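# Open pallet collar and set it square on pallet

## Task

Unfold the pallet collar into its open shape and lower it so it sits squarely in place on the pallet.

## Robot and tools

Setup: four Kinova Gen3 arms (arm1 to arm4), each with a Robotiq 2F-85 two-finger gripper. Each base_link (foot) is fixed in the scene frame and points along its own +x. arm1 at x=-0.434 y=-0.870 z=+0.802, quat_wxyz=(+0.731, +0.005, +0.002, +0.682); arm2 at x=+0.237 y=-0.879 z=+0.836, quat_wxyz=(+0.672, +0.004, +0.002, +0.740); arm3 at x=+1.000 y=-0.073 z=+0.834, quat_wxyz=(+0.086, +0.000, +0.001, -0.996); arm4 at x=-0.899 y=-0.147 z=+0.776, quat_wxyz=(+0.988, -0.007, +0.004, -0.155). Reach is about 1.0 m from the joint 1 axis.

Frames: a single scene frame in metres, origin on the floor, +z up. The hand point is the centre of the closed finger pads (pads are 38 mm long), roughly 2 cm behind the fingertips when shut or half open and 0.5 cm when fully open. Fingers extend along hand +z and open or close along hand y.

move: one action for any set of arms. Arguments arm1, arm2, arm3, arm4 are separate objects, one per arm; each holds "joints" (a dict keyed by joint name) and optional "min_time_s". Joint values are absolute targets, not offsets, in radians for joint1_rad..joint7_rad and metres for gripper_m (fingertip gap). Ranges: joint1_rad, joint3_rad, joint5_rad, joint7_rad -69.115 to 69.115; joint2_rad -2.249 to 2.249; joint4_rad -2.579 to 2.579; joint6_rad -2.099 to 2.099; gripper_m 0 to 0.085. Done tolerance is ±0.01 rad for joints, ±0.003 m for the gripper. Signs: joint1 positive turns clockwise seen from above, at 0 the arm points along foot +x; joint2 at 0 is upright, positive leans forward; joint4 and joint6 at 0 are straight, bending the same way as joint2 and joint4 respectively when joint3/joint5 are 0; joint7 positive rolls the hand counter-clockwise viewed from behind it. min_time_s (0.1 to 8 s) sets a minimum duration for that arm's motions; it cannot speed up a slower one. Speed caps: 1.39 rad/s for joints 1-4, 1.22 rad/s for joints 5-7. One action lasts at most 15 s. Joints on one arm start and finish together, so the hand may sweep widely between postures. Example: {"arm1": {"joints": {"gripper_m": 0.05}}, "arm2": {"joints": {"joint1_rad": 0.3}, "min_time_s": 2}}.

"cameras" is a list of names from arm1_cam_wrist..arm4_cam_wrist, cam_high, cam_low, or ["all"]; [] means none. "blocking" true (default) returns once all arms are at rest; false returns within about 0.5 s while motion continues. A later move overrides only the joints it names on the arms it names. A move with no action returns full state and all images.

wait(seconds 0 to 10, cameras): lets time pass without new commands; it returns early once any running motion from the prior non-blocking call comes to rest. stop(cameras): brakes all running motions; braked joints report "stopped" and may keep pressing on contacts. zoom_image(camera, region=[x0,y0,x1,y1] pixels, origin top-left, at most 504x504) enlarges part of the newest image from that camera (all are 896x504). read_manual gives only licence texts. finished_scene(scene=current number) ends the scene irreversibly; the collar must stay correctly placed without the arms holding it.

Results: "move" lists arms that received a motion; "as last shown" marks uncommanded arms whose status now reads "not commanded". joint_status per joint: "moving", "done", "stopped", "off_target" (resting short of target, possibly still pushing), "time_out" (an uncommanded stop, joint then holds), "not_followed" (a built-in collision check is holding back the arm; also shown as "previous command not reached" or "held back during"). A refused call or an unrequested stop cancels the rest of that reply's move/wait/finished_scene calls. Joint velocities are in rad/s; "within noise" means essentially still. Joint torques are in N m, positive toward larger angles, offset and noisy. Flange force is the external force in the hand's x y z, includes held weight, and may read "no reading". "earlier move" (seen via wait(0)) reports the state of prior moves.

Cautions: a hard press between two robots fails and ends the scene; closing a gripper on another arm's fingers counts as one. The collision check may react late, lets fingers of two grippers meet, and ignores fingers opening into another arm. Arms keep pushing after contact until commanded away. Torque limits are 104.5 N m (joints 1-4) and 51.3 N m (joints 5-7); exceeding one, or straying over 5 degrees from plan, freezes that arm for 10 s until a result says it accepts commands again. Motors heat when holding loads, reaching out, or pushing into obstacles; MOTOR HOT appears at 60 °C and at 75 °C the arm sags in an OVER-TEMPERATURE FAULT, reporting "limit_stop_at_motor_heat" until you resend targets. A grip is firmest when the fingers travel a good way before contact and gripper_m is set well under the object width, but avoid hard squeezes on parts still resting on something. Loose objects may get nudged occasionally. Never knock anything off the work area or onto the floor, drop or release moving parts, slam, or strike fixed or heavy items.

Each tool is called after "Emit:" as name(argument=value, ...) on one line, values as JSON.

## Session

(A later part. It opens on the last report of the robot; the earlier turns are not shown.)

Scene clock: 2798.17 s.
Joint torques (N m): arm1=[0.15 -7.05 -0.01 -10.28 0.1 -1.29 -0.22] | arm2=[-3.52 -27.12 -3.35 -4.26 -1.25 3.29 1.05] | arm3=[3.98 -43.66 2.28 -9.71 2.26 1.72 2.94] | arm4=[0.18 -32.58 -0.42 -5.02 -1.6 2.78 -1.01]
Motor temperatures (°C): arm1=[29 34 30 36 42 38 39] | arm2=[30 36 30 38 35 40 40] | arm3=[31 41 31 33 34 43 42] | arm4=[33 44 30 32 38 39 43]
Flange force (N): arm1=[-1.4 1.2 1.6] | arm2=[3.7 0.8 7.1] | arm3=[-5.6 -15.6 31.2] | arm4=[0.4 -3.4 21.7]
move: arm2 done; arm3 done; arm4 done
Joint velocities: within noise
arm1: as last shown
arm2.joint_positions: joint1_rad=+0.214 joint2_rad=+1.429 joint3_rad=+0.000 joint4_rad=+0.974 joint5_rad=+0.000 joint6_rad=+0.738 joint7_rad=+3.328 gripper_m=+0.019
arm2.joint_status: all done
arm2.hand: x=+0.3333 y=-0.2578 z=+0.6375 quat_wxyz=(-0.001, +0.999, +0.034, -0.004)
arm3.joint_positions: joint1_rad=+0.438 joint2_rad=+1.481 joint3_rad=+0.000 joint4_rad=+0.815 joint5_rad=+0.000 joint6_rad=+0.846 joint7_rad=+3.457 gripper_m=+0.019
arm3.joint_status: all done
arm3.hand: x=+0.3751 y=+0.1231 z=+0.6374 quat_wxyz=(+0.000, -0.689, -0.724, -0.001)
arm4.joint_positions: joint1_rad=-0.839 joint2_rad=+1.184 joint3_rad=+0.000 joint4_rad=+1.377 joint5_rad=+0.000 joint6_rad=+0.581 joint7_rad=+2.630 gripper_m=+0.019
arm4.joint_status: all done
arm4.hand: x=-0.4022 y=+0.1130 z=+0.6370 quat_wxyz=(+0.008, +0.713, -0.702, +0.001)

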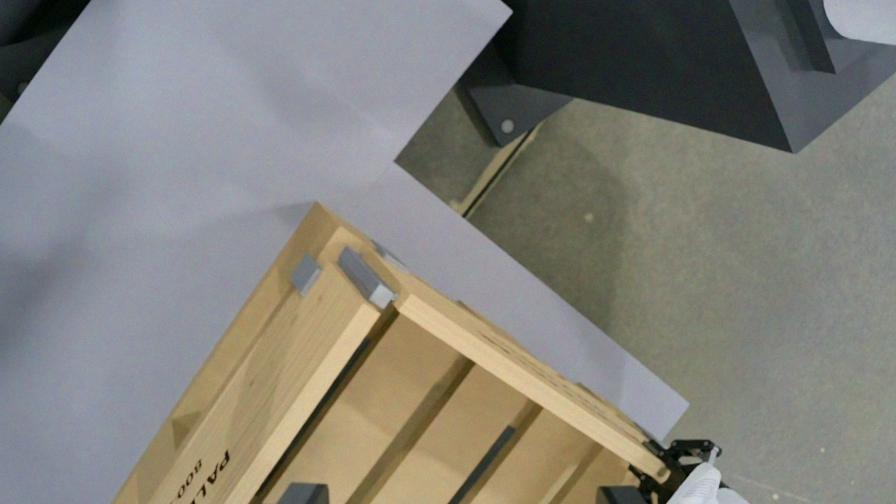

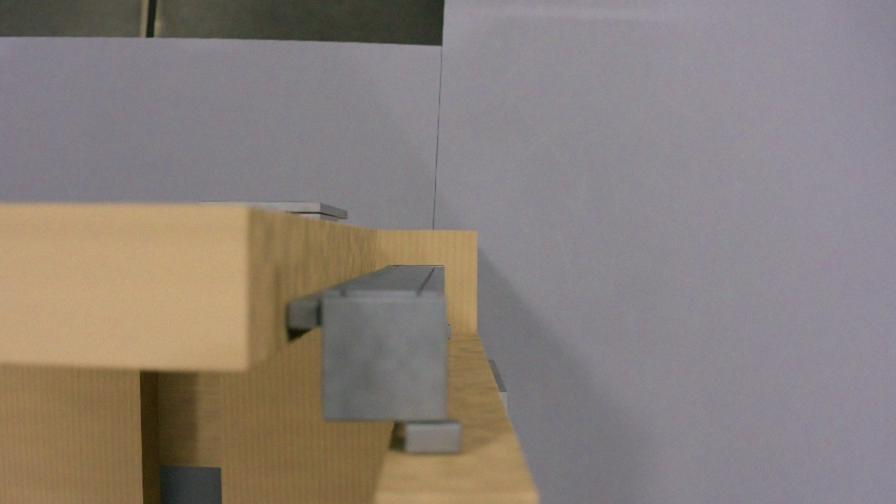

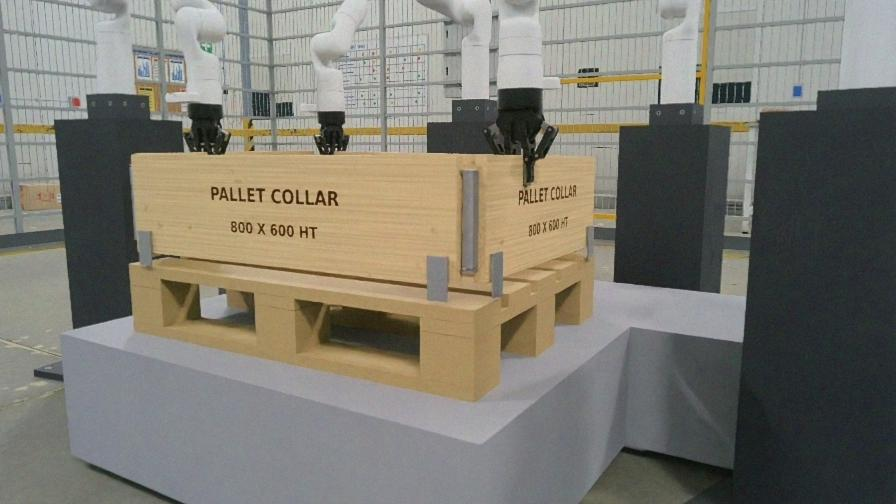

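Emit:
move(arm2={"joints":{"joint2_rad":1.4508,"joint4_rad":0.9576,"joint6_rad":0.7332},"min_time_s":2}, arm3={"joints":{"joint2_rad":1.5025,"joint4_rad":0.7963,"joint6_rad":0.8428},"min_time_s":2}, arm4={"joints":{"joint2_rad":1.2043,"joint4_rad":1.3689,"joint6_rad":0.5684},"min_time_s":2}, cameras=["arm1_cam_wrist","arm2_cam_wrist","cam_low"])

Emit:
zoom_image(camera="cam_low", region=[400, 200, 620, 330])

Emit:
zoom_image(camera="arm1_cam_wrist", region=[260, 180, 480, 330])

Emit:
zoom_image(camera="cam_low", region=[110, 200, 330, 330])

Scene clock: 2852.40 s.
Joint torques (N m): arm1=[0.19 -7.06 -0.03 -10.27 0.05 -1.3 -0.25] | arm2=[-2.27 -28.37 -2.16 -4.22 -0.7 3.9 1.17] | arm3=[2.35 -43.07 1.42 -11.68 2.08 0.05 3.01] | arm4=[-1.3 -28.3 -1.76 -4.86 -1.77 1.81 -0.87]
Motor temperatures (°C): arm1=[29 34 30 36 42 38 39] | arm2=[30 36 30 38 35 40 40] | arm3=[31 41 31 33 34 42 42] | arm4=[33 43 30 32 38 39 43]
Flange force (N): arm1=[-1.5 1.2 1.5] | arm2=[1.5 0.4 10.1] | arm3=[-6.0 -7.6 25.8] | arm4=[3.8 -2.2 11.8]
move: arm2 done; arm3 done; arm4 done
Joint velocities: within noise
arm1: as last shown
arm2.joint_positions: joint1_rad=+0.214 joint2_rad=+1.451 joint3_rad=+0.000 joint4_rad=+0.958 joint5_rad=+0.000 joint6_rad=+0.733 joint7_rad=+3.328 gripper_m=+0.019
arm2.joint_status: all done
arm2.hand: x=+0.3332 y=-0.2577 z=+0.6275 quat_wxyz=(-0.001, +0.999, +0.034, -0.004)
arm3.joint_positions: joint1_rad=+0.438 joint2_rad=+1.502 joint3_rad=+0.000 joint4_rad=+0.796 joint5_rad=+0.000 joint6_rad=+0.843 joint7_rad=+3.457 gripper_m=+0.019
arm3.joint_status: all done
arm3.hand: x=+0.3751 y=+0.1231 z=+0.6275 quat_wxyz=(+0.000, -0.689, -0.724, -0.001)
arm4.joint_positions: joint1_rad=-0.839 joint2_rad=+1.204 joint3_rad=+0.000 joint4_rad=+1.369 joint5_rad=+0.000 joint6_rad=+0.568 joint7_rad=+2.630 gripper_m=+0.019
arm4.joint_status: all done
arm4.hand: x=-0.4023 y=+0.1128 z=+0.6270 quat_wxyz=(+0.008, +0.713, -0.702, +0.001)

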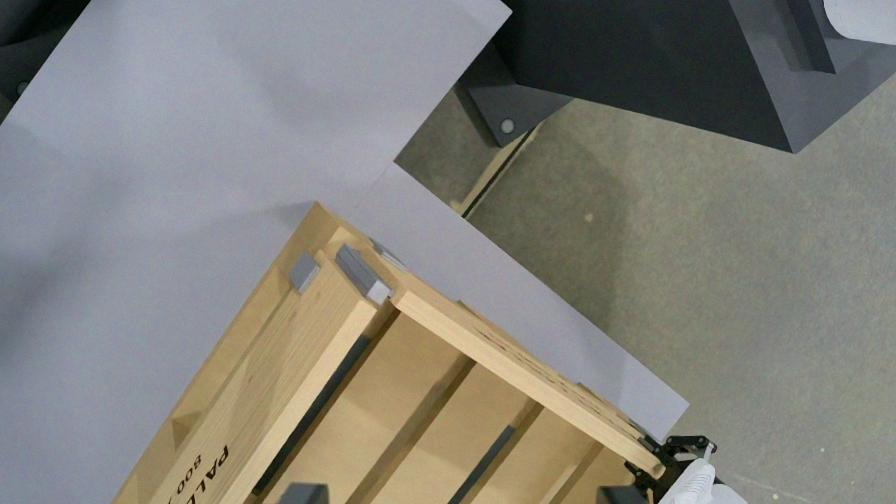

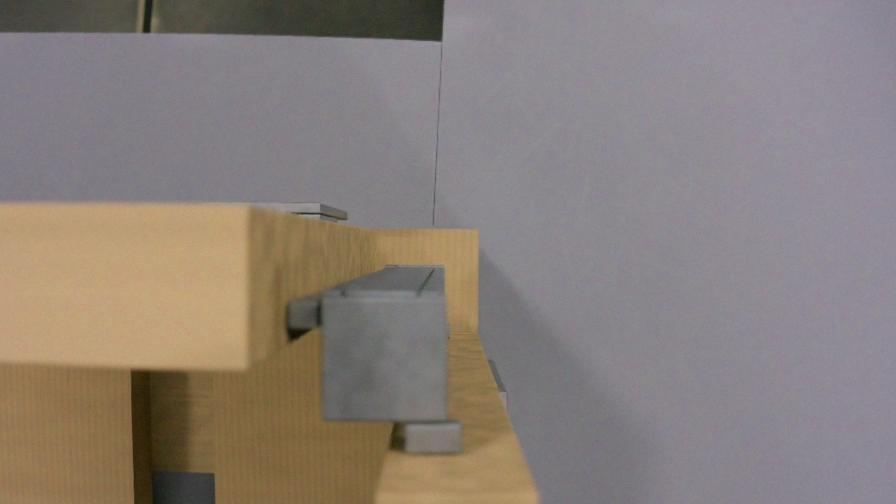

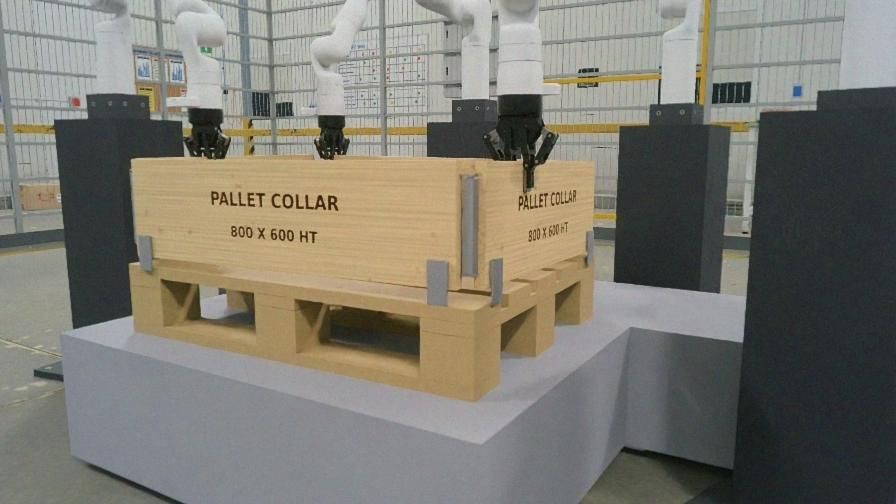

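Scaled by 2.291 from the camera's image (finer frame: 1280x720).

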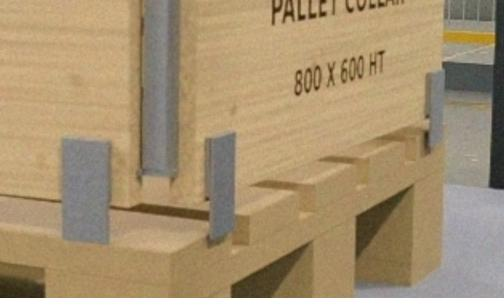

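Scaled by 2.291 from the camera's image (finer frame: 1280x720).

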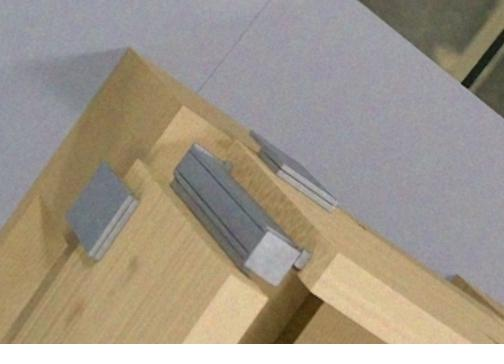

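Scaled by 2.291 from the camera's image (finer frame: 1280x720).

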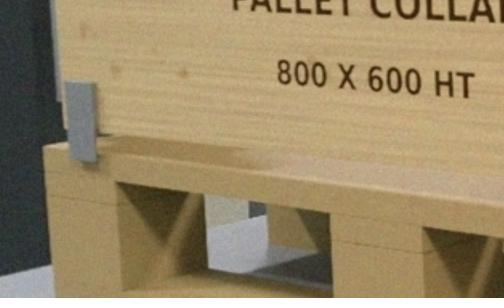

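Emit:
zoom_image(camera="cam_low", region=[420, 240, 520, 320])

Emit:
zoom_image(camera="cam_low", region=[540, 210, 620, 290])

Emit:
zoom_image(camera="arm1_cam_wrist", region=[300, 190, 420, 290])

Scaled by 5.040 from the camera's image (finer frame: 1280x720).

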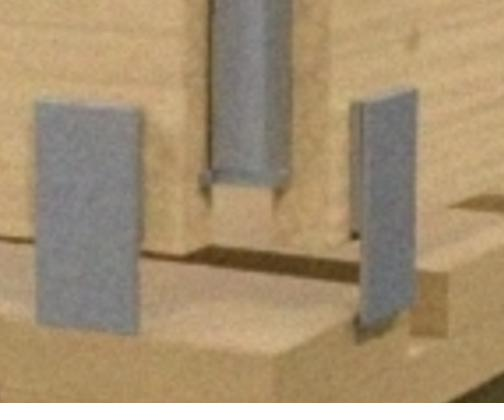

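Scaled by 6.300 from the camera's image (finer frame: 1280x720).

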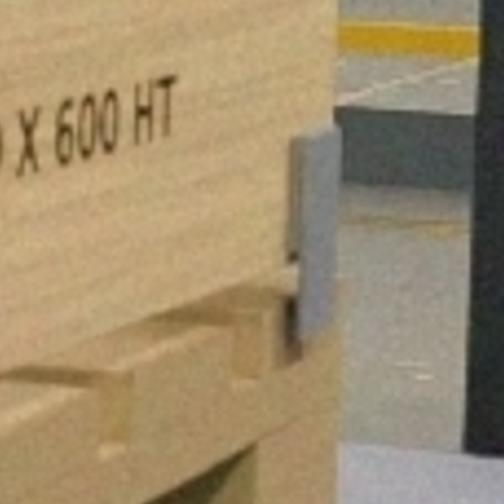

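Scaled by 4.200 from the camera's image (finer frame: 1280x720).

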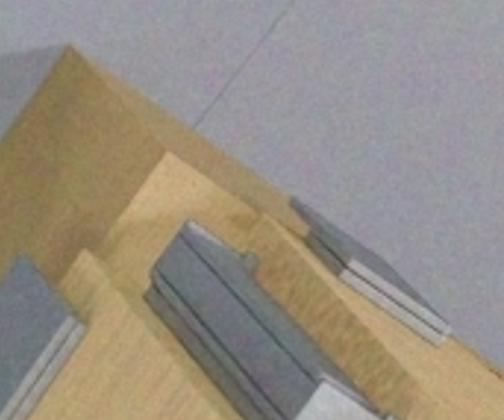

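Emit:
zoom_image(camera="cam_low", region=[100, 140, 340, 360])

Emit:
zoom_image(camera="cam_low", region=[380, 140, 620, 410])

Scaled by 2.100 from the camera's image (finer frame: 1280x720).

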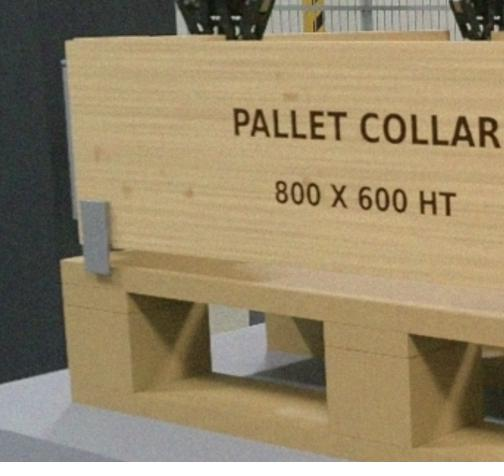

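Scaled by 1.867 from the camera's image (finer frame: 1280x720).

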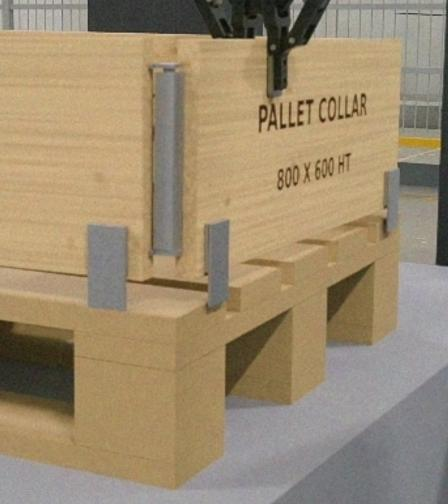

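Emit:
move(cameras=["cam_high","arm3_cam_wrist","arm4_cam_wrist","cam_low"])

Emit:
zoom_image(camera="cam_high", region=[320, 150, 560, 340])

Scene clock: 2944.10 s.
Joint torques (N m): arm1=[0.16 -7.09 0.01 -10.29 0.12 -1.29 -0.25] | arm2=[-2.32 -28.41 -2.1 -4.25 -0.68 3.92 1.18] | arm3=[2.32 -43.04 1.44 -11.7 2.09 0.04 3] | arm4=[-1.27 -28.33 -1.73 -4.89 -1.74 1.85 -0.87]
Motor temperatures (°C): arm1=[29 34 30 36 42 38 39] | arm2=[30 36 30 38 35 40 40] | arm3=[31 41 31 33 34 42 42] | arm4=[33 42 30 32 38 38 43]
Flange force (N): arm1=[-1.5 1.2 1.6] | arm2=[1.5 0.6 10.1] | arm3=[-6.0 -7.4 25.7] | arm4=[3.8 -2.0 11.8]
Joint velocities: within noise
arm1.joint_positions: joint1_rad=-0.100 joint2_rad=-0.200 joint3_rad=+0.000 joint4_rad=+1.467 joint5_rad=+0.000 joint6_rad=+1.450 joint7_rad=+0.631 gripper_m=+0.050
arm1.joint_status: not commanded
arm1.hand: x=-0.4153 y=-0.5275 z=+1.3115 quat_wxyz=(-0.059, +0.317, -0.924, -0.206) (m; scene frame)
arm2.joint_positions: joint1_rad=+0.214 joint2_rad=+1.451 joint3_rad=+0.000 joint4_rad=+0.958 joint5_rad=+0.000 joint6_rad=+0.733 joint7_rad=+3.328 gripper_m=+0.019
arm2.joint_status: all done
arm2.hand: x=+0.3332 y=-0.2577 z=+0.6275 quat_wxyz=(-0.001, +0.999, +0.034, -0.004) (m; scene frame)
arm3.joint_positions: joint1_rad=+0.438 joint2_rad=+1.502 joint3_rad=+0.000 joint4_rad=+0.796 joint5_rad=+0.000 joint6_rad=+0.843 joint7_rad=+3.457 gripper_m=+0.019
arm3.joint_status: all done
arm3.hand: x=+0.3751 y=+0.1231 z=+0.6275 quat_wxyz=(+0.000, -0.689, -0.724, -0.001) (m; scene frame)
arm4.joint_positions: joint1_rad=-0.839 joint2_rad=+1.204 joint3_rad=+0.000 joint4_rad=+1.369 joint5_rad=+0.000 joint6_rad=+0.568 joint7_rad=+2.630 gripper_m=+0.019
arm4.joint_status: all done
arm4.hand: x=-0.4023 y=+0.1128 z=+0.6270 quat_wxyz=(+0.008, +0.713, -0.702, +0.001) (m; scene frame)
pictures: arm3_cam_wrist, arm4_cam_wrist, cam_high, cam_low

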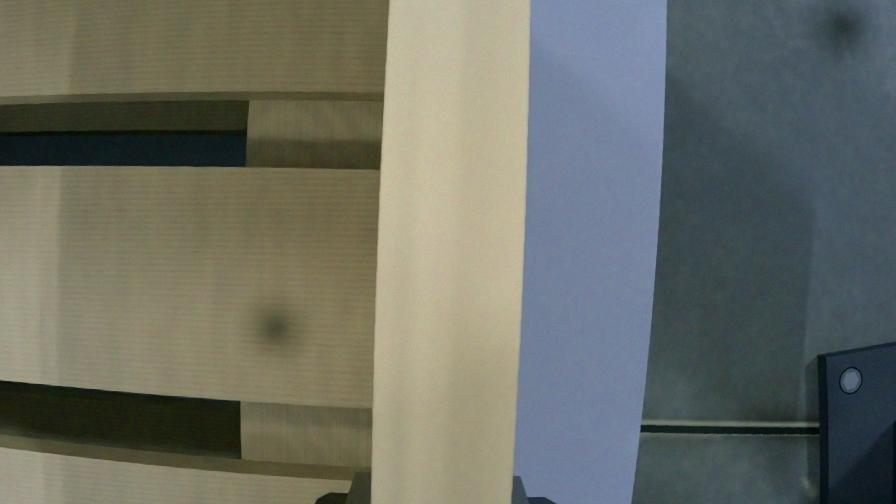

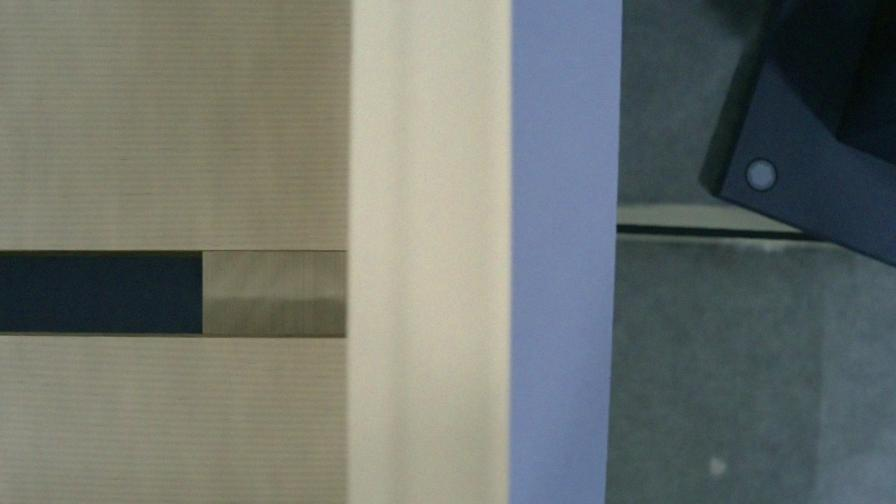

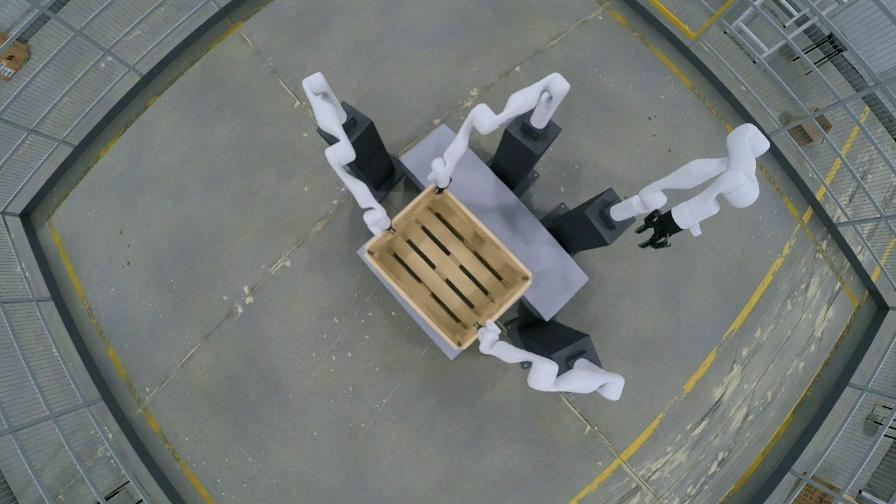

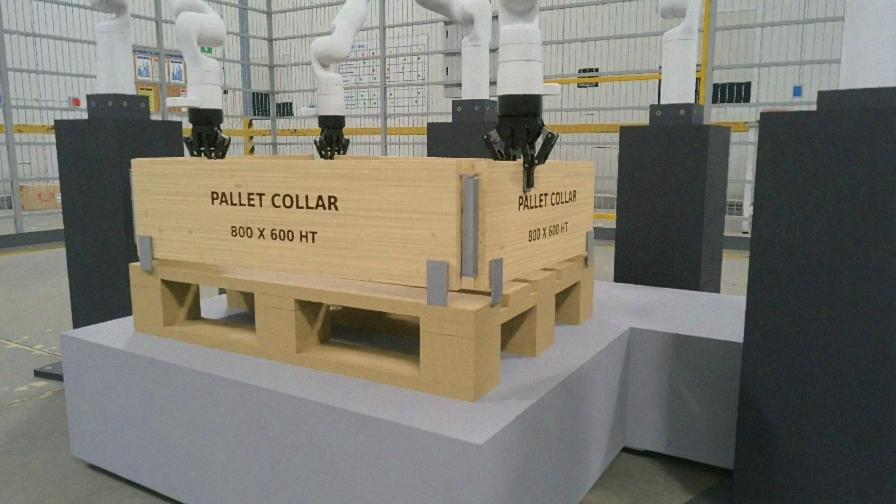

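Scaled by 2.100 from the camera's image (finer frame: 1280x720).

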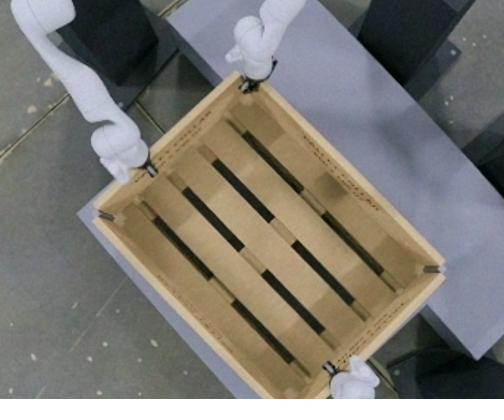

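Emit:
zoom_image(camera="cam_low", region=[418, 280, 482, 316])

Emit:
zoom_image(camera="cam_low", region=[125, 230, 189, 284])

Emit:
zoom_image(camera="cam_low", region=[474, 270, 538, 316])

Scaled by 7.875 from the camera's image (finer frame: 1280x720).

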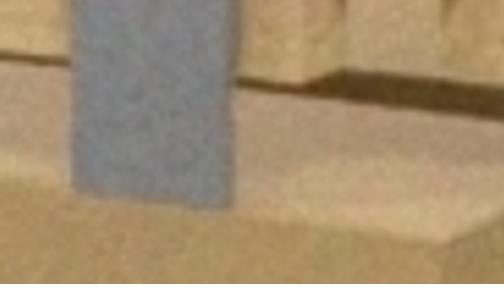

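Scaled by 7.875 from the camera's image (finer frame: 1280x720).

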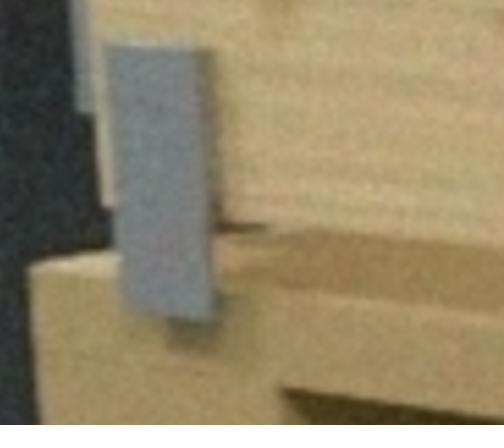

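Scaled by 7.875 from the camera's image (finer frame: 1280x720).

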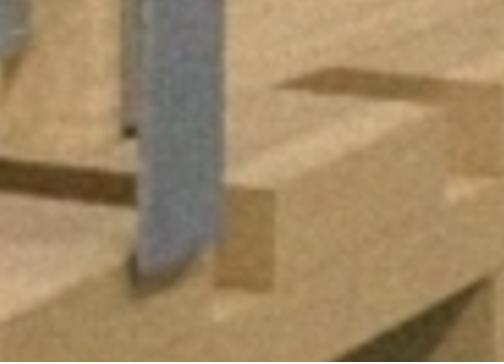

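Emit:
move(arm4={"joints":{"joint2_rad":1.2146,"joint4_rad":1.3643,"joint6_rad":0.5627},"min_time_s":1.5}, cameras=["arm1_cam_wrist","cam_low"])

Emit:
zoom_image(camera="cam_low", region=[418, 280, 482, 316])

Emit:
zoom_image(camera="cam_low", region=[474, 270, 538, 316])

Emit:
zoom_image(camera="arm1_cam_wrist", region=[280, 190, 400, 310])

Scene clock: 3008.67 s.
Joint torques (N m): arm1=[0.15 -7.13 0.05 -10.33 0.14 -1.3 -0.32] | arm2=[-5.19 -37.06 -4.33 -3.61 -1.54 7.51 1.19] | arm3=[4.58 -36.19 2.41 -13.45 2.23 -3.96 2.71] | arm4=[-7.13 -0.17 -8 -17.01 -3.75 -13.01 -1.51]
Motor temperatures (°C): arm1=[29 34 30 36 42 38 39] | arm2=[30 36 30 38 35 40 40] | arm3=[31 41 31 33 34 42 42] | arm4=[33 41 30 32 38 38 43]
Flange force (N): arm1=[-1.6 1.1 1.7] | arm2=[7.5 -5.1 31.5] | arm3=[-12.8 2.3 6.0] | arm4=[33.8 31.8 -74.1]
move: arm4 done
Joint velocities: within noise
arm1, arm2, arm3: as last shown
arm2.hand: x=+0.3332 y=-0.2578 z=+0.6275 quat_wxyz=(-0.001, +0.999, +0.034, -0.004)
arm3.hand: x=+0.3751 y=+0.1231 z=+0.6275 quat_wxyz=(+0.001, -0.689, -0.724, -0.001)
arm4.joint_positions: joint1_rad=-0.839 joint2_rad=+1.215 joint3_rad=+0.000 joint4_rad=+1.364 joint5_rad=+0.000 joint6_rad=+0.563 joint7_rad=+2.630 gripper_m=+0.019
arm4.joint_status: all done
arm4.hand: x=-0.4023 y=+0.1127 z=+0.6220 quat_wxyz=(+0.008, +0.713, -0.702, +0.001)

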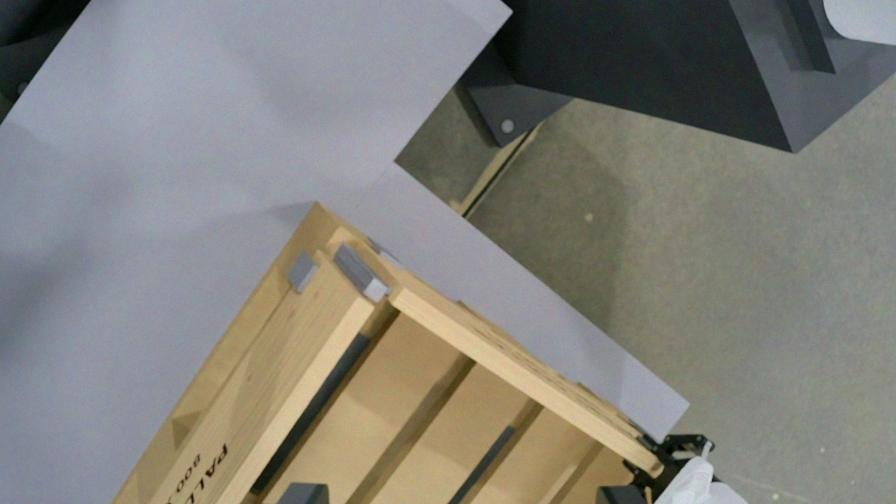

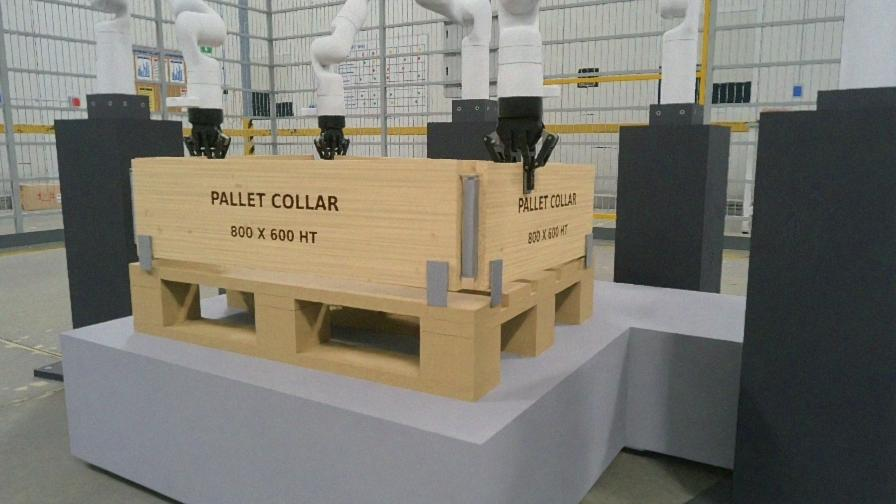

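Scaled by 7.875 from the camera's image (finer frame: 1280x720).

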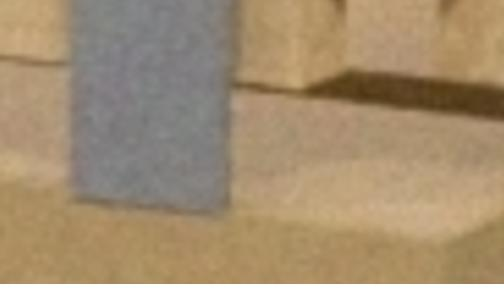

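Scaled by 7.875 from the camera's image (finer frame: 1280x720).

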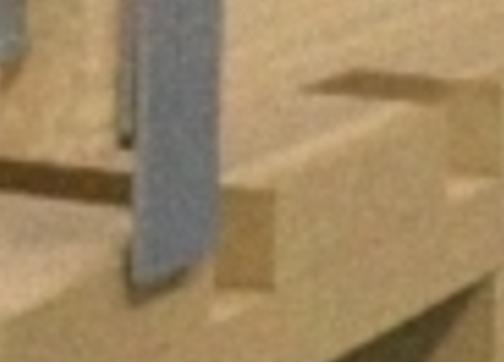

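Scaled by 4.200 from the camera's image (finer frame: 1280x720).

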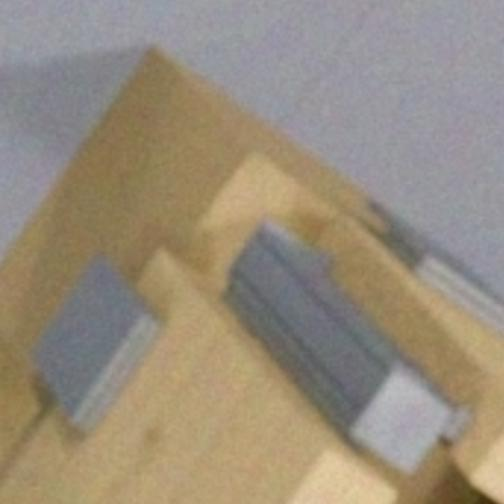

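Emit:
move(arm4={"joints":{"joint2_rad":1.1841,"joint4_rad":1.3770,"joint6_rad":0.5805},"min_time_s":2}, arm2={"joints":{"joint2_rad":1.4294,"joint4_rad":0.9741,"joint6_rad":0.7381},"min_time_s":2}, arm3={"joints":{"joint2_rad":1.4808,"joint4_rad":0.8146,"joint6_rad":0.8462},"min_time_s":2})

Emit:
move(arm4={"joints":{"joint1_rad":-0.8436,"joint2_rad":1.1861,"joint4_rad":1.3705,"joint6_rad":0.5850,"joint7_rad":2.6254},"min_time_s":1.5}, arm2={"joints":{"joint1_rad":0.2134,"joint2_rad":1.4352,"joint4_rad":0.9569,"joint6_rad":0.7495,"joint7_rad":3.3274},"min_time_s":1.5}, arm3={"joints":{"joint1_rad":0.4424,"joint2_rad":1.4828,"joint4_rad":0.8092,"joint6_rad":0.8497,"joint7_rad":3.4614},"min_time_s":1.5})

Emit:
move(arm4={"joints":{"joint2_rad":1.2063,"joint4_rad":1.3624,"joint6_rad":0.5729},"min_time_s":2}, arm2={"joints":{"joint2_rad":1.4566,"joint4_rad":0.9402,"joint6_rad":0.7448},"min_time_s":2}, arm3={"joints":{"joint2_rad":1.5045,"joint4_rad":0.7909,"joint6_rad":0.8463},"min_time_s":2}, cameras=["arm1_cam_wrist","cam_low"])

Emit:
zoom_image(camera="cam_low", region=[418, 270, 518, 326])

Emit:
zoom_image(camera="cam_low", region=[125, 230, 189, 284])

Scene clock: 3109.03 s.
Joint torques (N m): arm1=[0.18 -7.18 0.06 -10.38 0.08 -1.3 -0.26] | arm2=[-3.04 -27.93 -2.24 -4.74 -0.58 3.45 1.12] | arm3=[2.68 -42.68 1.46 -10.01 1.91 1.12 2.68] | arm4=[0.68 -35.18 -0.22 -7.05 -1.81 1.23 -1.19]
Motor temperatures (°C): arm1=[29 34 30 36 42 38 39] | arm2=[30 44 30 38 35 42 40] | arm3=[31 42 31 33 34 43 42] | arm4=[34 39 30 34 38 42 43]
Flange force (N): arm1=[-1.3 1.2 1.9] | arm2=[2.4 2.4 8.2] | arm3=[-3.9 -13.2 28.3] | arm4=[0.3 -2.5 23.4]
move: arm2 done; arm3 done; arm4 done
Joint velocities: within noise
arm1: as last shown
arm2.joint_positions: joint1_rad=+0.214 joint2_rad=+1.429 joint3_rad=+0.000 joint4_rad=+0.974 joint5_rad=+0.000 joint6_rad=+0.738 joint7_rad=+3.328 gripper_m=+0.019
arm2.joint_status: all done
arm2.hand: x=+0.3333 y=-0.2578 z=+0.6375 quat_wxyz=(-0.001, +0.999, +0.034, -0.004)
arm3.joint_positions: joint1_rad=+0.438 joint2_rad=+1.481 joint3_rad=+0.000 joint4_rad=+0.815 joint5_rad=+0.000 joint6_rad=+0.846 joint7_rad=+3.457 gripper_m=+0.019
arm3.joint_status: all done
arm3.hand: x=+0.3751 y=+0.1231 z=+0.6374 quat_wxyz=(+0.000, -0.689, -0.724, -0.001)
arm4.joint_positions: joint1_rad=-0.839 joint2_rad=+1.184 joint3_rad=+0.000 joint4_rad=+1.377 joint5_rad=+0.000 joint6_rad=+0.581 joint7_rad=+2.630 gripper_m=+0.019
arm4.joint_status: all done
arm4.hand: x=-0.4021 y=+0.1130 z=+0.6370 quat_wxyz=(+0.008, +0.713, -0.702, +0.001)
pictures: none

Scene clock: 3110.83 s.
Joint torques (N m): arm1=[0.17 -7.07 0.09 -10.25 0.07 -1.34 -0.27] | arm2=[-3.36 -27.94 -2.43 -4.58 -0.62 3.63 1.27] | arm3=[3.21 -42.33 1.89 -9.74 2.12 1.28 2.77] | arm4=[0.39 -35.02 -0.5 -6.89 -1.85 1.4 -1.15]
Motor temperatures (°C): arm1=[29 34 30 36 42 38 39] | arm2=[30 43 30 38 35 42 40] | arm3=[31 42 31 33 34 43 42] | arm4=[34 39 30 34 38 42 43]
Flange force (N): arm1=[-1.4 1.4 1.3] | arm2=[2.8 1.9 8.5] | arm3=[-4.6 -13.9 28.1] | arm4=[0.6 -2.9 23.3]
move: arm2 done; arm3 done; arm4 done
Joint velocities: within noise
arm1: as last shown
arm2.joint_positions: joint1_rad=+0.213 joint2_rad=+1.435 joint3_rad=+0.000 joint4_rad=+0.957 joint5_rad=+0.000 joint6_rad=+0.749 joint7_rad=+3.327 gripper_m=+0.019
arm2.joint_status: all done
arm2.hand: x=+0.3332 y=-0.2548 z=+0.6375 quat_wxyz=(-0.001, +0.999, +0.035, -0.004)
arm3.joint_positions: joint1_rad=+0.442 joint2_rad=+1.483 joint3_rad=+0.000 joint4_rad=+0.809 joint5_rad=+0.000 joint6_rad=+0.850 joint7_rad=+3.461 gripper_m=+0.019
arm3.joint_status: all done
arm3.hand: x=+0.3753 y=+0.1262 z=+0.6373 quat_wxyz=(+0.000, -0.689, -0.724, -0.001)
arm4.joint_positions: joint1_rad=-0.844 joint2_rad=+1.186 joint3_rad=+0.000 joint4_rad=+1.370 joint5_rad=+0.000 joint6_rad=+0.585 joint7_rad=+2.625 gripper_m=+0.019
arm4.joint_status: all done
arm4.hand: x=-0.4021 y=+0.1161 z=+0.6370 quat_wxyz=(+0.008, +0.713, -0.702, +0.001)
pictures: none

Scene clock: 3113.13 s.
Joint torques (N m): arm1=[0.26 -7.1 0.03 -10.39 0.11 -1.32 -0.28] | arm2=[-3.23 -27.49 -2.46 -4.54 -0.74 3.54 1.06] | arm3=[4.12 -41.61 2.57 -8.73 2.4 1.91 2.76] | arm4=[0.01 -34.13 -0.92 -5.48 -2.1 2.09 -1.2]
Motor temperatures (°C): arm1=[29 34 30 36 42 38 39] | arm2=[30 43 30 38 35 42 40] | arm3=[31 42 31 33 34 43 42] | arm4=[34 39 30 34 38 42 43]
Flange force (N): arm1=[-1.3 1.0 1.8] | arm2=[2.7 2.5 7.4] | arm3=[-5.1 -16.6 28.8] | arm4=[0.3 -5.1 23.3]
move: arm2 done; arm3 done; arm4 done
Joint velocities: within noise
arm1: as last shown
arm2.joint_positions: joint1_rad=+0.213 joint2_rad=+1.457 joint3_rad=+0.000 joint4_rad=+0.940 joint5_rad=+0.000 joint6_rad=+0.745 joint7_rad=+3.327 gripper_m=+0.019
arm2.joint_status: all done
arm2.hand: x=+0.3331 y=-0.2547 z=+0.6276 quat_wxyz=(-0.001, +0.999, +0.035, -0.004)
arm3.joint_positions: joint1_rad=+0.442 joint2_rad=+1.504 joint3_rad=+0.000 joint4_rad=+0.791 joint5_rad=+0.000 joint6_rad=+0.846 joint7_rad=+3.461 gripper_m=+0.019
arm3.joint_status: all done
arm3.hand: x=+0.3753 y=+0.1262 z=+0.6274 quat_wxyz=(+0.000, -0.689, -0.724, -0.001)
arm4.joint_positions: joint1_rad=-0.844 joint2_rad=+1.206 joint3_rad=+0.000 joint4_rad=+1.362 joint5_rad=+0.000 joint6_rad=+0.573 joint7_rad=+2.625 gripper_m=+0.019
arm4.joint_status: all done
arm4.hand: x=-0.4023 y=+0.1159 z=+0.6270 quat_wxyz=(+0.008, +0.713, -0.702, +0.001)

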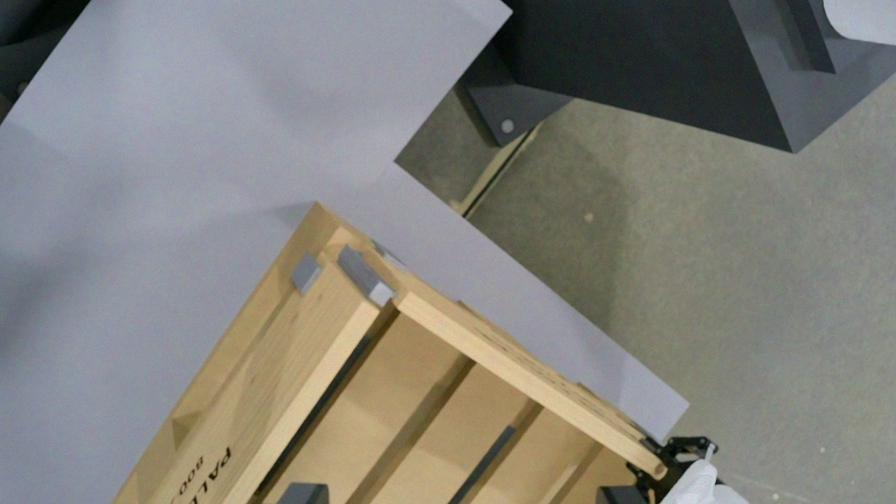

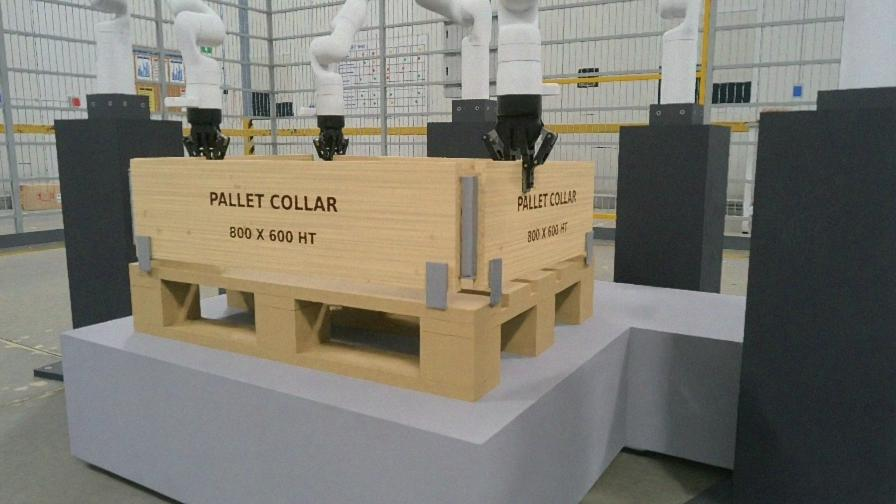

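Scaled by 5.040 from the camera's image (finer frame: 1280x720).

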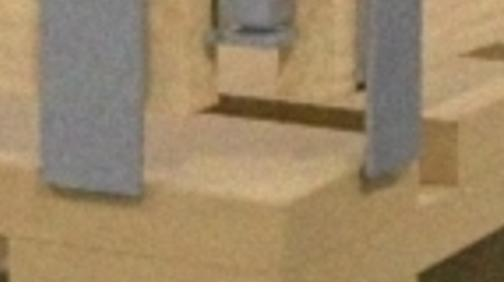

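Scaled by 7.875 from the camera's image (finer frame: 1280x720).

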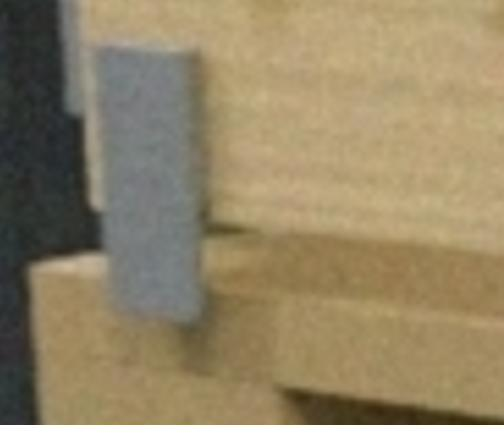

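Emit:
move(arm4={"joints":{"joint2_rad":1.2270,"joint4_rad":1.3531,"joint6_rad":0.5615},"min_time_s":2}, arm2={"joints":{"joint2_rad":1.4783,"joint4_rad":0.9227,"joint6_rad":0.7406},"min_time_s":2}, arm3={"joints":{"joint2_rad":1.5270,"joint4_rad":0.7711,"joint6_rad":0.8435},"min_time_s":2}, cameras=["arm1_cam_wrist","cam_low"])

Emit:
zoom_image(camera="cam_low", region=[400, 250, 600, 330])

Emit:
zoom_image(camera="cam_low", region=[125, 230, 189, 284])

Emit:
zoom_image(camera="arm1_cam_wrist", region=[280, 190, 440, 310])

Scene clock: 3129.23 s.
Joint torques (N m): arm1=[0.16 -7.17 -0.02 -10.25 0.1 -1.32 -0.27] | arm2=[-3.34 -27.38 -2.6 -4.26 -0.78 3.62 1.07] | arm3=[4.67 -41.14 3.05 -8.47 2.63 2.03 2.79] | arm4=[-0.14 -34.03 -1.17 -5.09 -2.08 2.2 -1.16]
Motor temperatures (°C): arm1=[29 34 30 36 42 38 39] | arm2=[30 42 30 38 35 42 40] | arm3=[31 42 31 33 34 43 42] | arm4=[34 40 30 34 38 41 43]
Flange force (N): arm1=[-1.8 1.4 1.4] | arm2=[3.1 1.7 7.5] | arm3=[-5.9 -17.0 28.5] | arm4=[0.2 -5.7 23.4]
move: arm2 done; arm3 done; arm4 done
Joint velocities: within noise
arm1: as last shown
arm2.joint_positions: joint1_rad=+0.213 joint2_rad=+1.478 joint3_rad=+0.000 joint4_rad=+0.923 joint5_rad=+0.000 joint6_rad=+0.741 joint7_rad=+3.327 gripper_m=+0.019
arm2.joint_status: all done
arm2.hand: x=+0.3330 y=-0.2547 z=+0.6176 quat_wxyz=(-0.001, +0.999, +0.035, -0.004)
arm3.joint_positions: joint1_rad=+0.442 joint2_rad=+1.527 joint3_rad=+0.000 joint4_rad=+0.771 joint5_rad=+0.000 joint6_rad=+0.843 joint7_rad=+3.461 gripper_m=+0.019
arm3.joint_status: all done
arm3.hand: x=+0.3753 y=+0.1262 z=+0.6173 quat_wxyz=(+0.001, -0.689, -0.724, -0.001)
arm4.joint_positions: joint1_rad=-0.844 joint2_rad=+1.227 joint3_rad=+0.000 joint4_rad=+1.353 joint5_rad=+0.000 joint6_rad=+0.561 joint7_rad=+2.625 gripper_m=+0.019
arm4.joint_status: all done
arm4.hand: x=-0.4024 y=+0.1158 z=+0.6169 quat_wxyz=(+0.008, +0.713, -0.702, +0.001)

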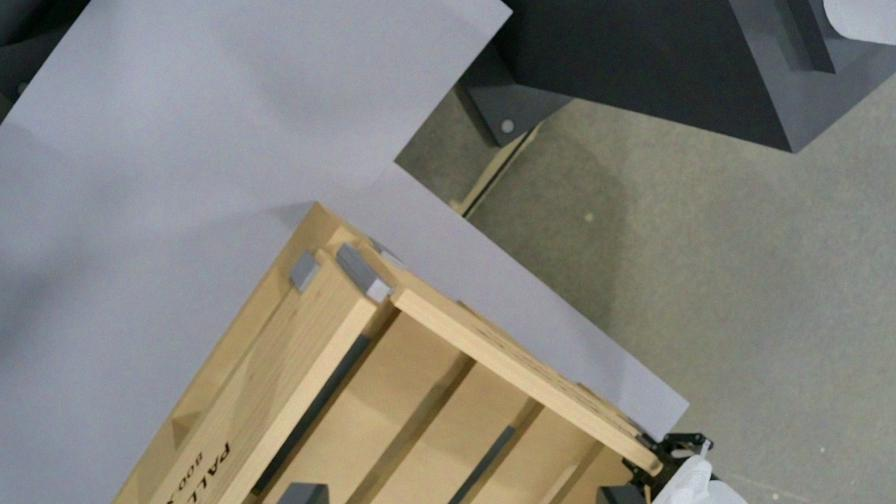

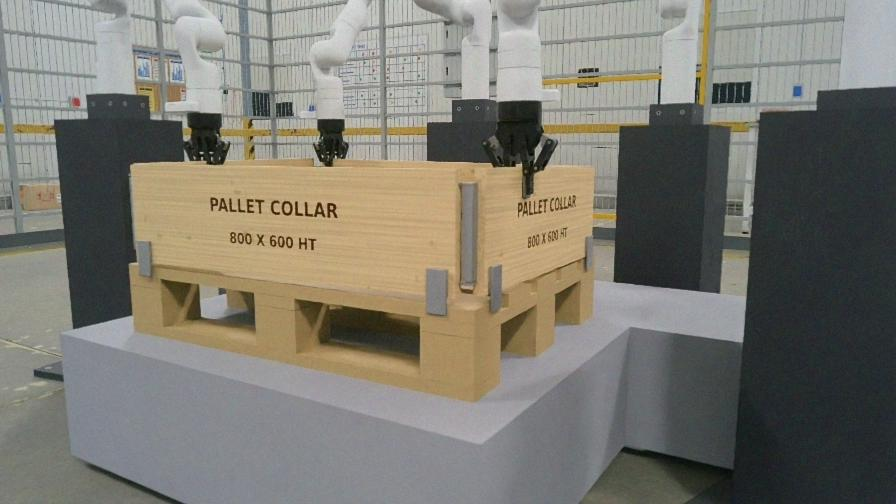

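Scaled by 2.520 from the camera's image (finer frame: 1280x720).

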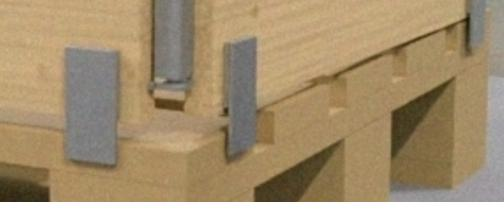

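Scaled by 7.875 from the camera's image (finer frame: 1280x720).

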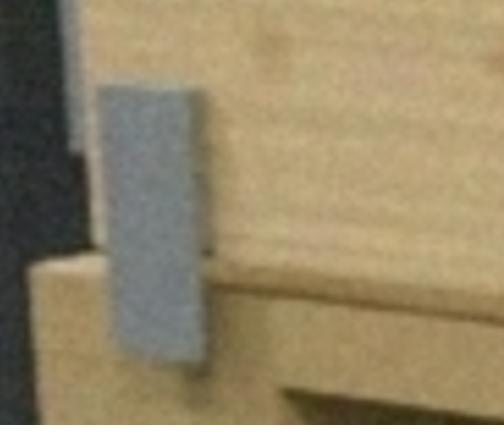

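Scaled by 3.150 from the camera's image (finer frame: 1280x720).

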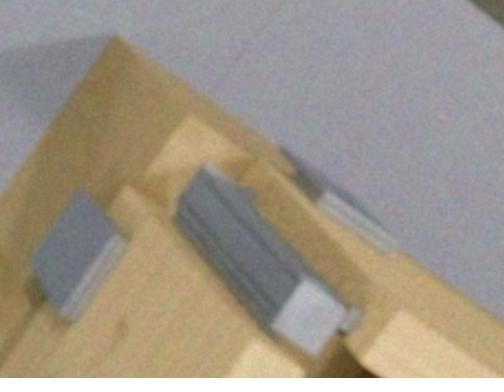

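Emit:
move(arm4={"joints":{"joint2_rad":1.2478,"joint4_rad":1.3431,"joint6_rad":0.5507},"min_time_s":2}, arm2={"joints":{"joint2_rad":1.4895,"joint4_rad":0.9132,"joint6_rad":0.7389},"min_time_s":2}, arm3={"joints":{"joint2_rad":1.5361,"joint4_rad":0.7627,"joint6_rad":0.8428},"min_time_s":2}, cameras=["arm1_cam_wrist","cam_low"])

Emit:
zoom_image(camera="cam_low", region=[400, 250, 600, 330])

Emit:
zoom_image(camera="cam_low", region=[125, 230, 225, 300])

Emit:
zoom_image(camera="arm1_cam_wrist", region=[280, 190, 440, 310])

Scene clock: 3142.10 s.
Joint torques (N m): arm1=[0.23 -7.11 -0.03 -10.3 0.11 -1.27 -0.3] | arm2=[-7.55 -24.07 -5.69 -3.98 -1.91 2.51 0.91] | arm3=[2.15 -45.92 0.81 -11.52 1.53 0.65 2.67] | arm4=[5.89 -22.61 4.09 -3.46 -0.64 0.23 -1.05]
Motor temperatures (°C): arm1=[29 34 30 36 42 38 39] | arm2=[30 42 30 38 35 42 40] | arm3=[31 42 31 33 34 43 42] | arm4=[34 40 30 34 38 41 43]
Flange force (N): arm1=[-1.6 1.1 1.7] | arm2=[9.8 3.7 0.3] | arm3=[-3.1 -12.8 32.9] | arm4=[-8.3 1.6 -0.8]
move: arm2 done; arm3 done; arm4 done
Joint velocities: within noise
arm1: as last shown
arm2.joint_positions: joint1_rad=+0.213 joint2_rad=+1.489 joint3_rad=+0.000 joint4_rad=+0.913 joint5_rad=+0.000 joint6_rad=+0.739 joint7_rad=+3.327 gripper_m=+0.019
arm2.joint_status: all done
arm2.hand: x=+0.3330 y=-0.2547 z=+0.6125 quat_wxyz=(-0.001, +0.999, +0.034, -0.004)
arm3.joint_positions: joint1_rad=+0.442 joint2_rad=+1.536 joint3_rad=+0.000 joint4_rad=+0.763 joint5_rad=+0.000 joint6_rad=+0.843 joint7_rad=+3.461 gripper_m=+0.019
arm3.joint_status: all done
arm3.hand: x=+0.3754 y=+0.1262 z=+0.6133 quat_wxyz=(+0.000, -0.689, -0.724, -0.001)
arm4.joint_positions: joint1_rad=-0.844 joint2_rad=+1.248 joint3_rad=+0.000 joint4_rad=+1.343 joint5_rad=+0.000 joint6_rad=+0.551 joint7_rad=+2.625 gripper_m=+0.019
arm4.joint_status: all done
arm4.hand: x=-0.4025 y=+0.1157 z=+0.6068 quat_wxyz=(+0.008, +0.713, -0.702, +0.001)

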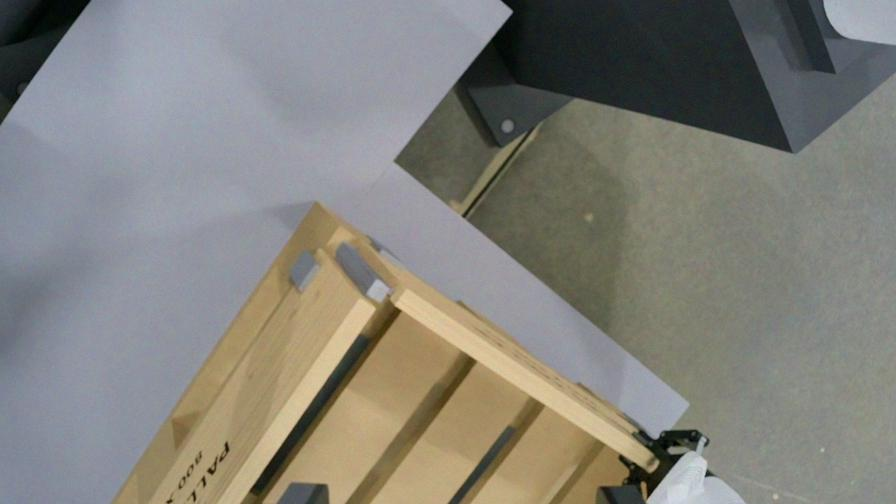

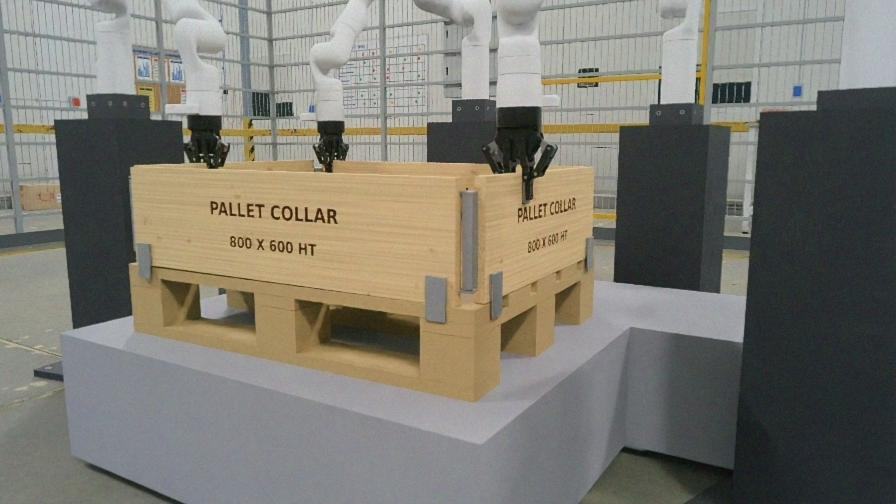

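Scaled by 2.520 from the camera's image (finer frame: 1280x720).

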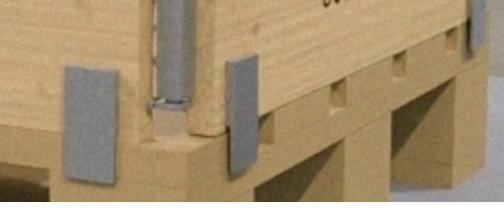

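Scaled by 5.040 from the camera's image (finer frame: 1280x720).

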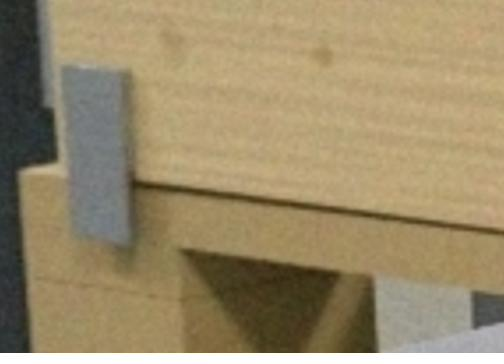

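Scaled by 3.150 from the camera's image (finer frame: 1280x720).

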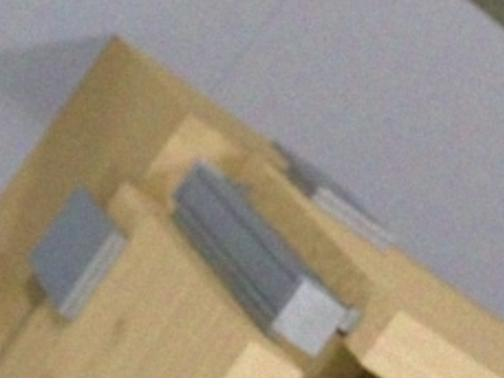

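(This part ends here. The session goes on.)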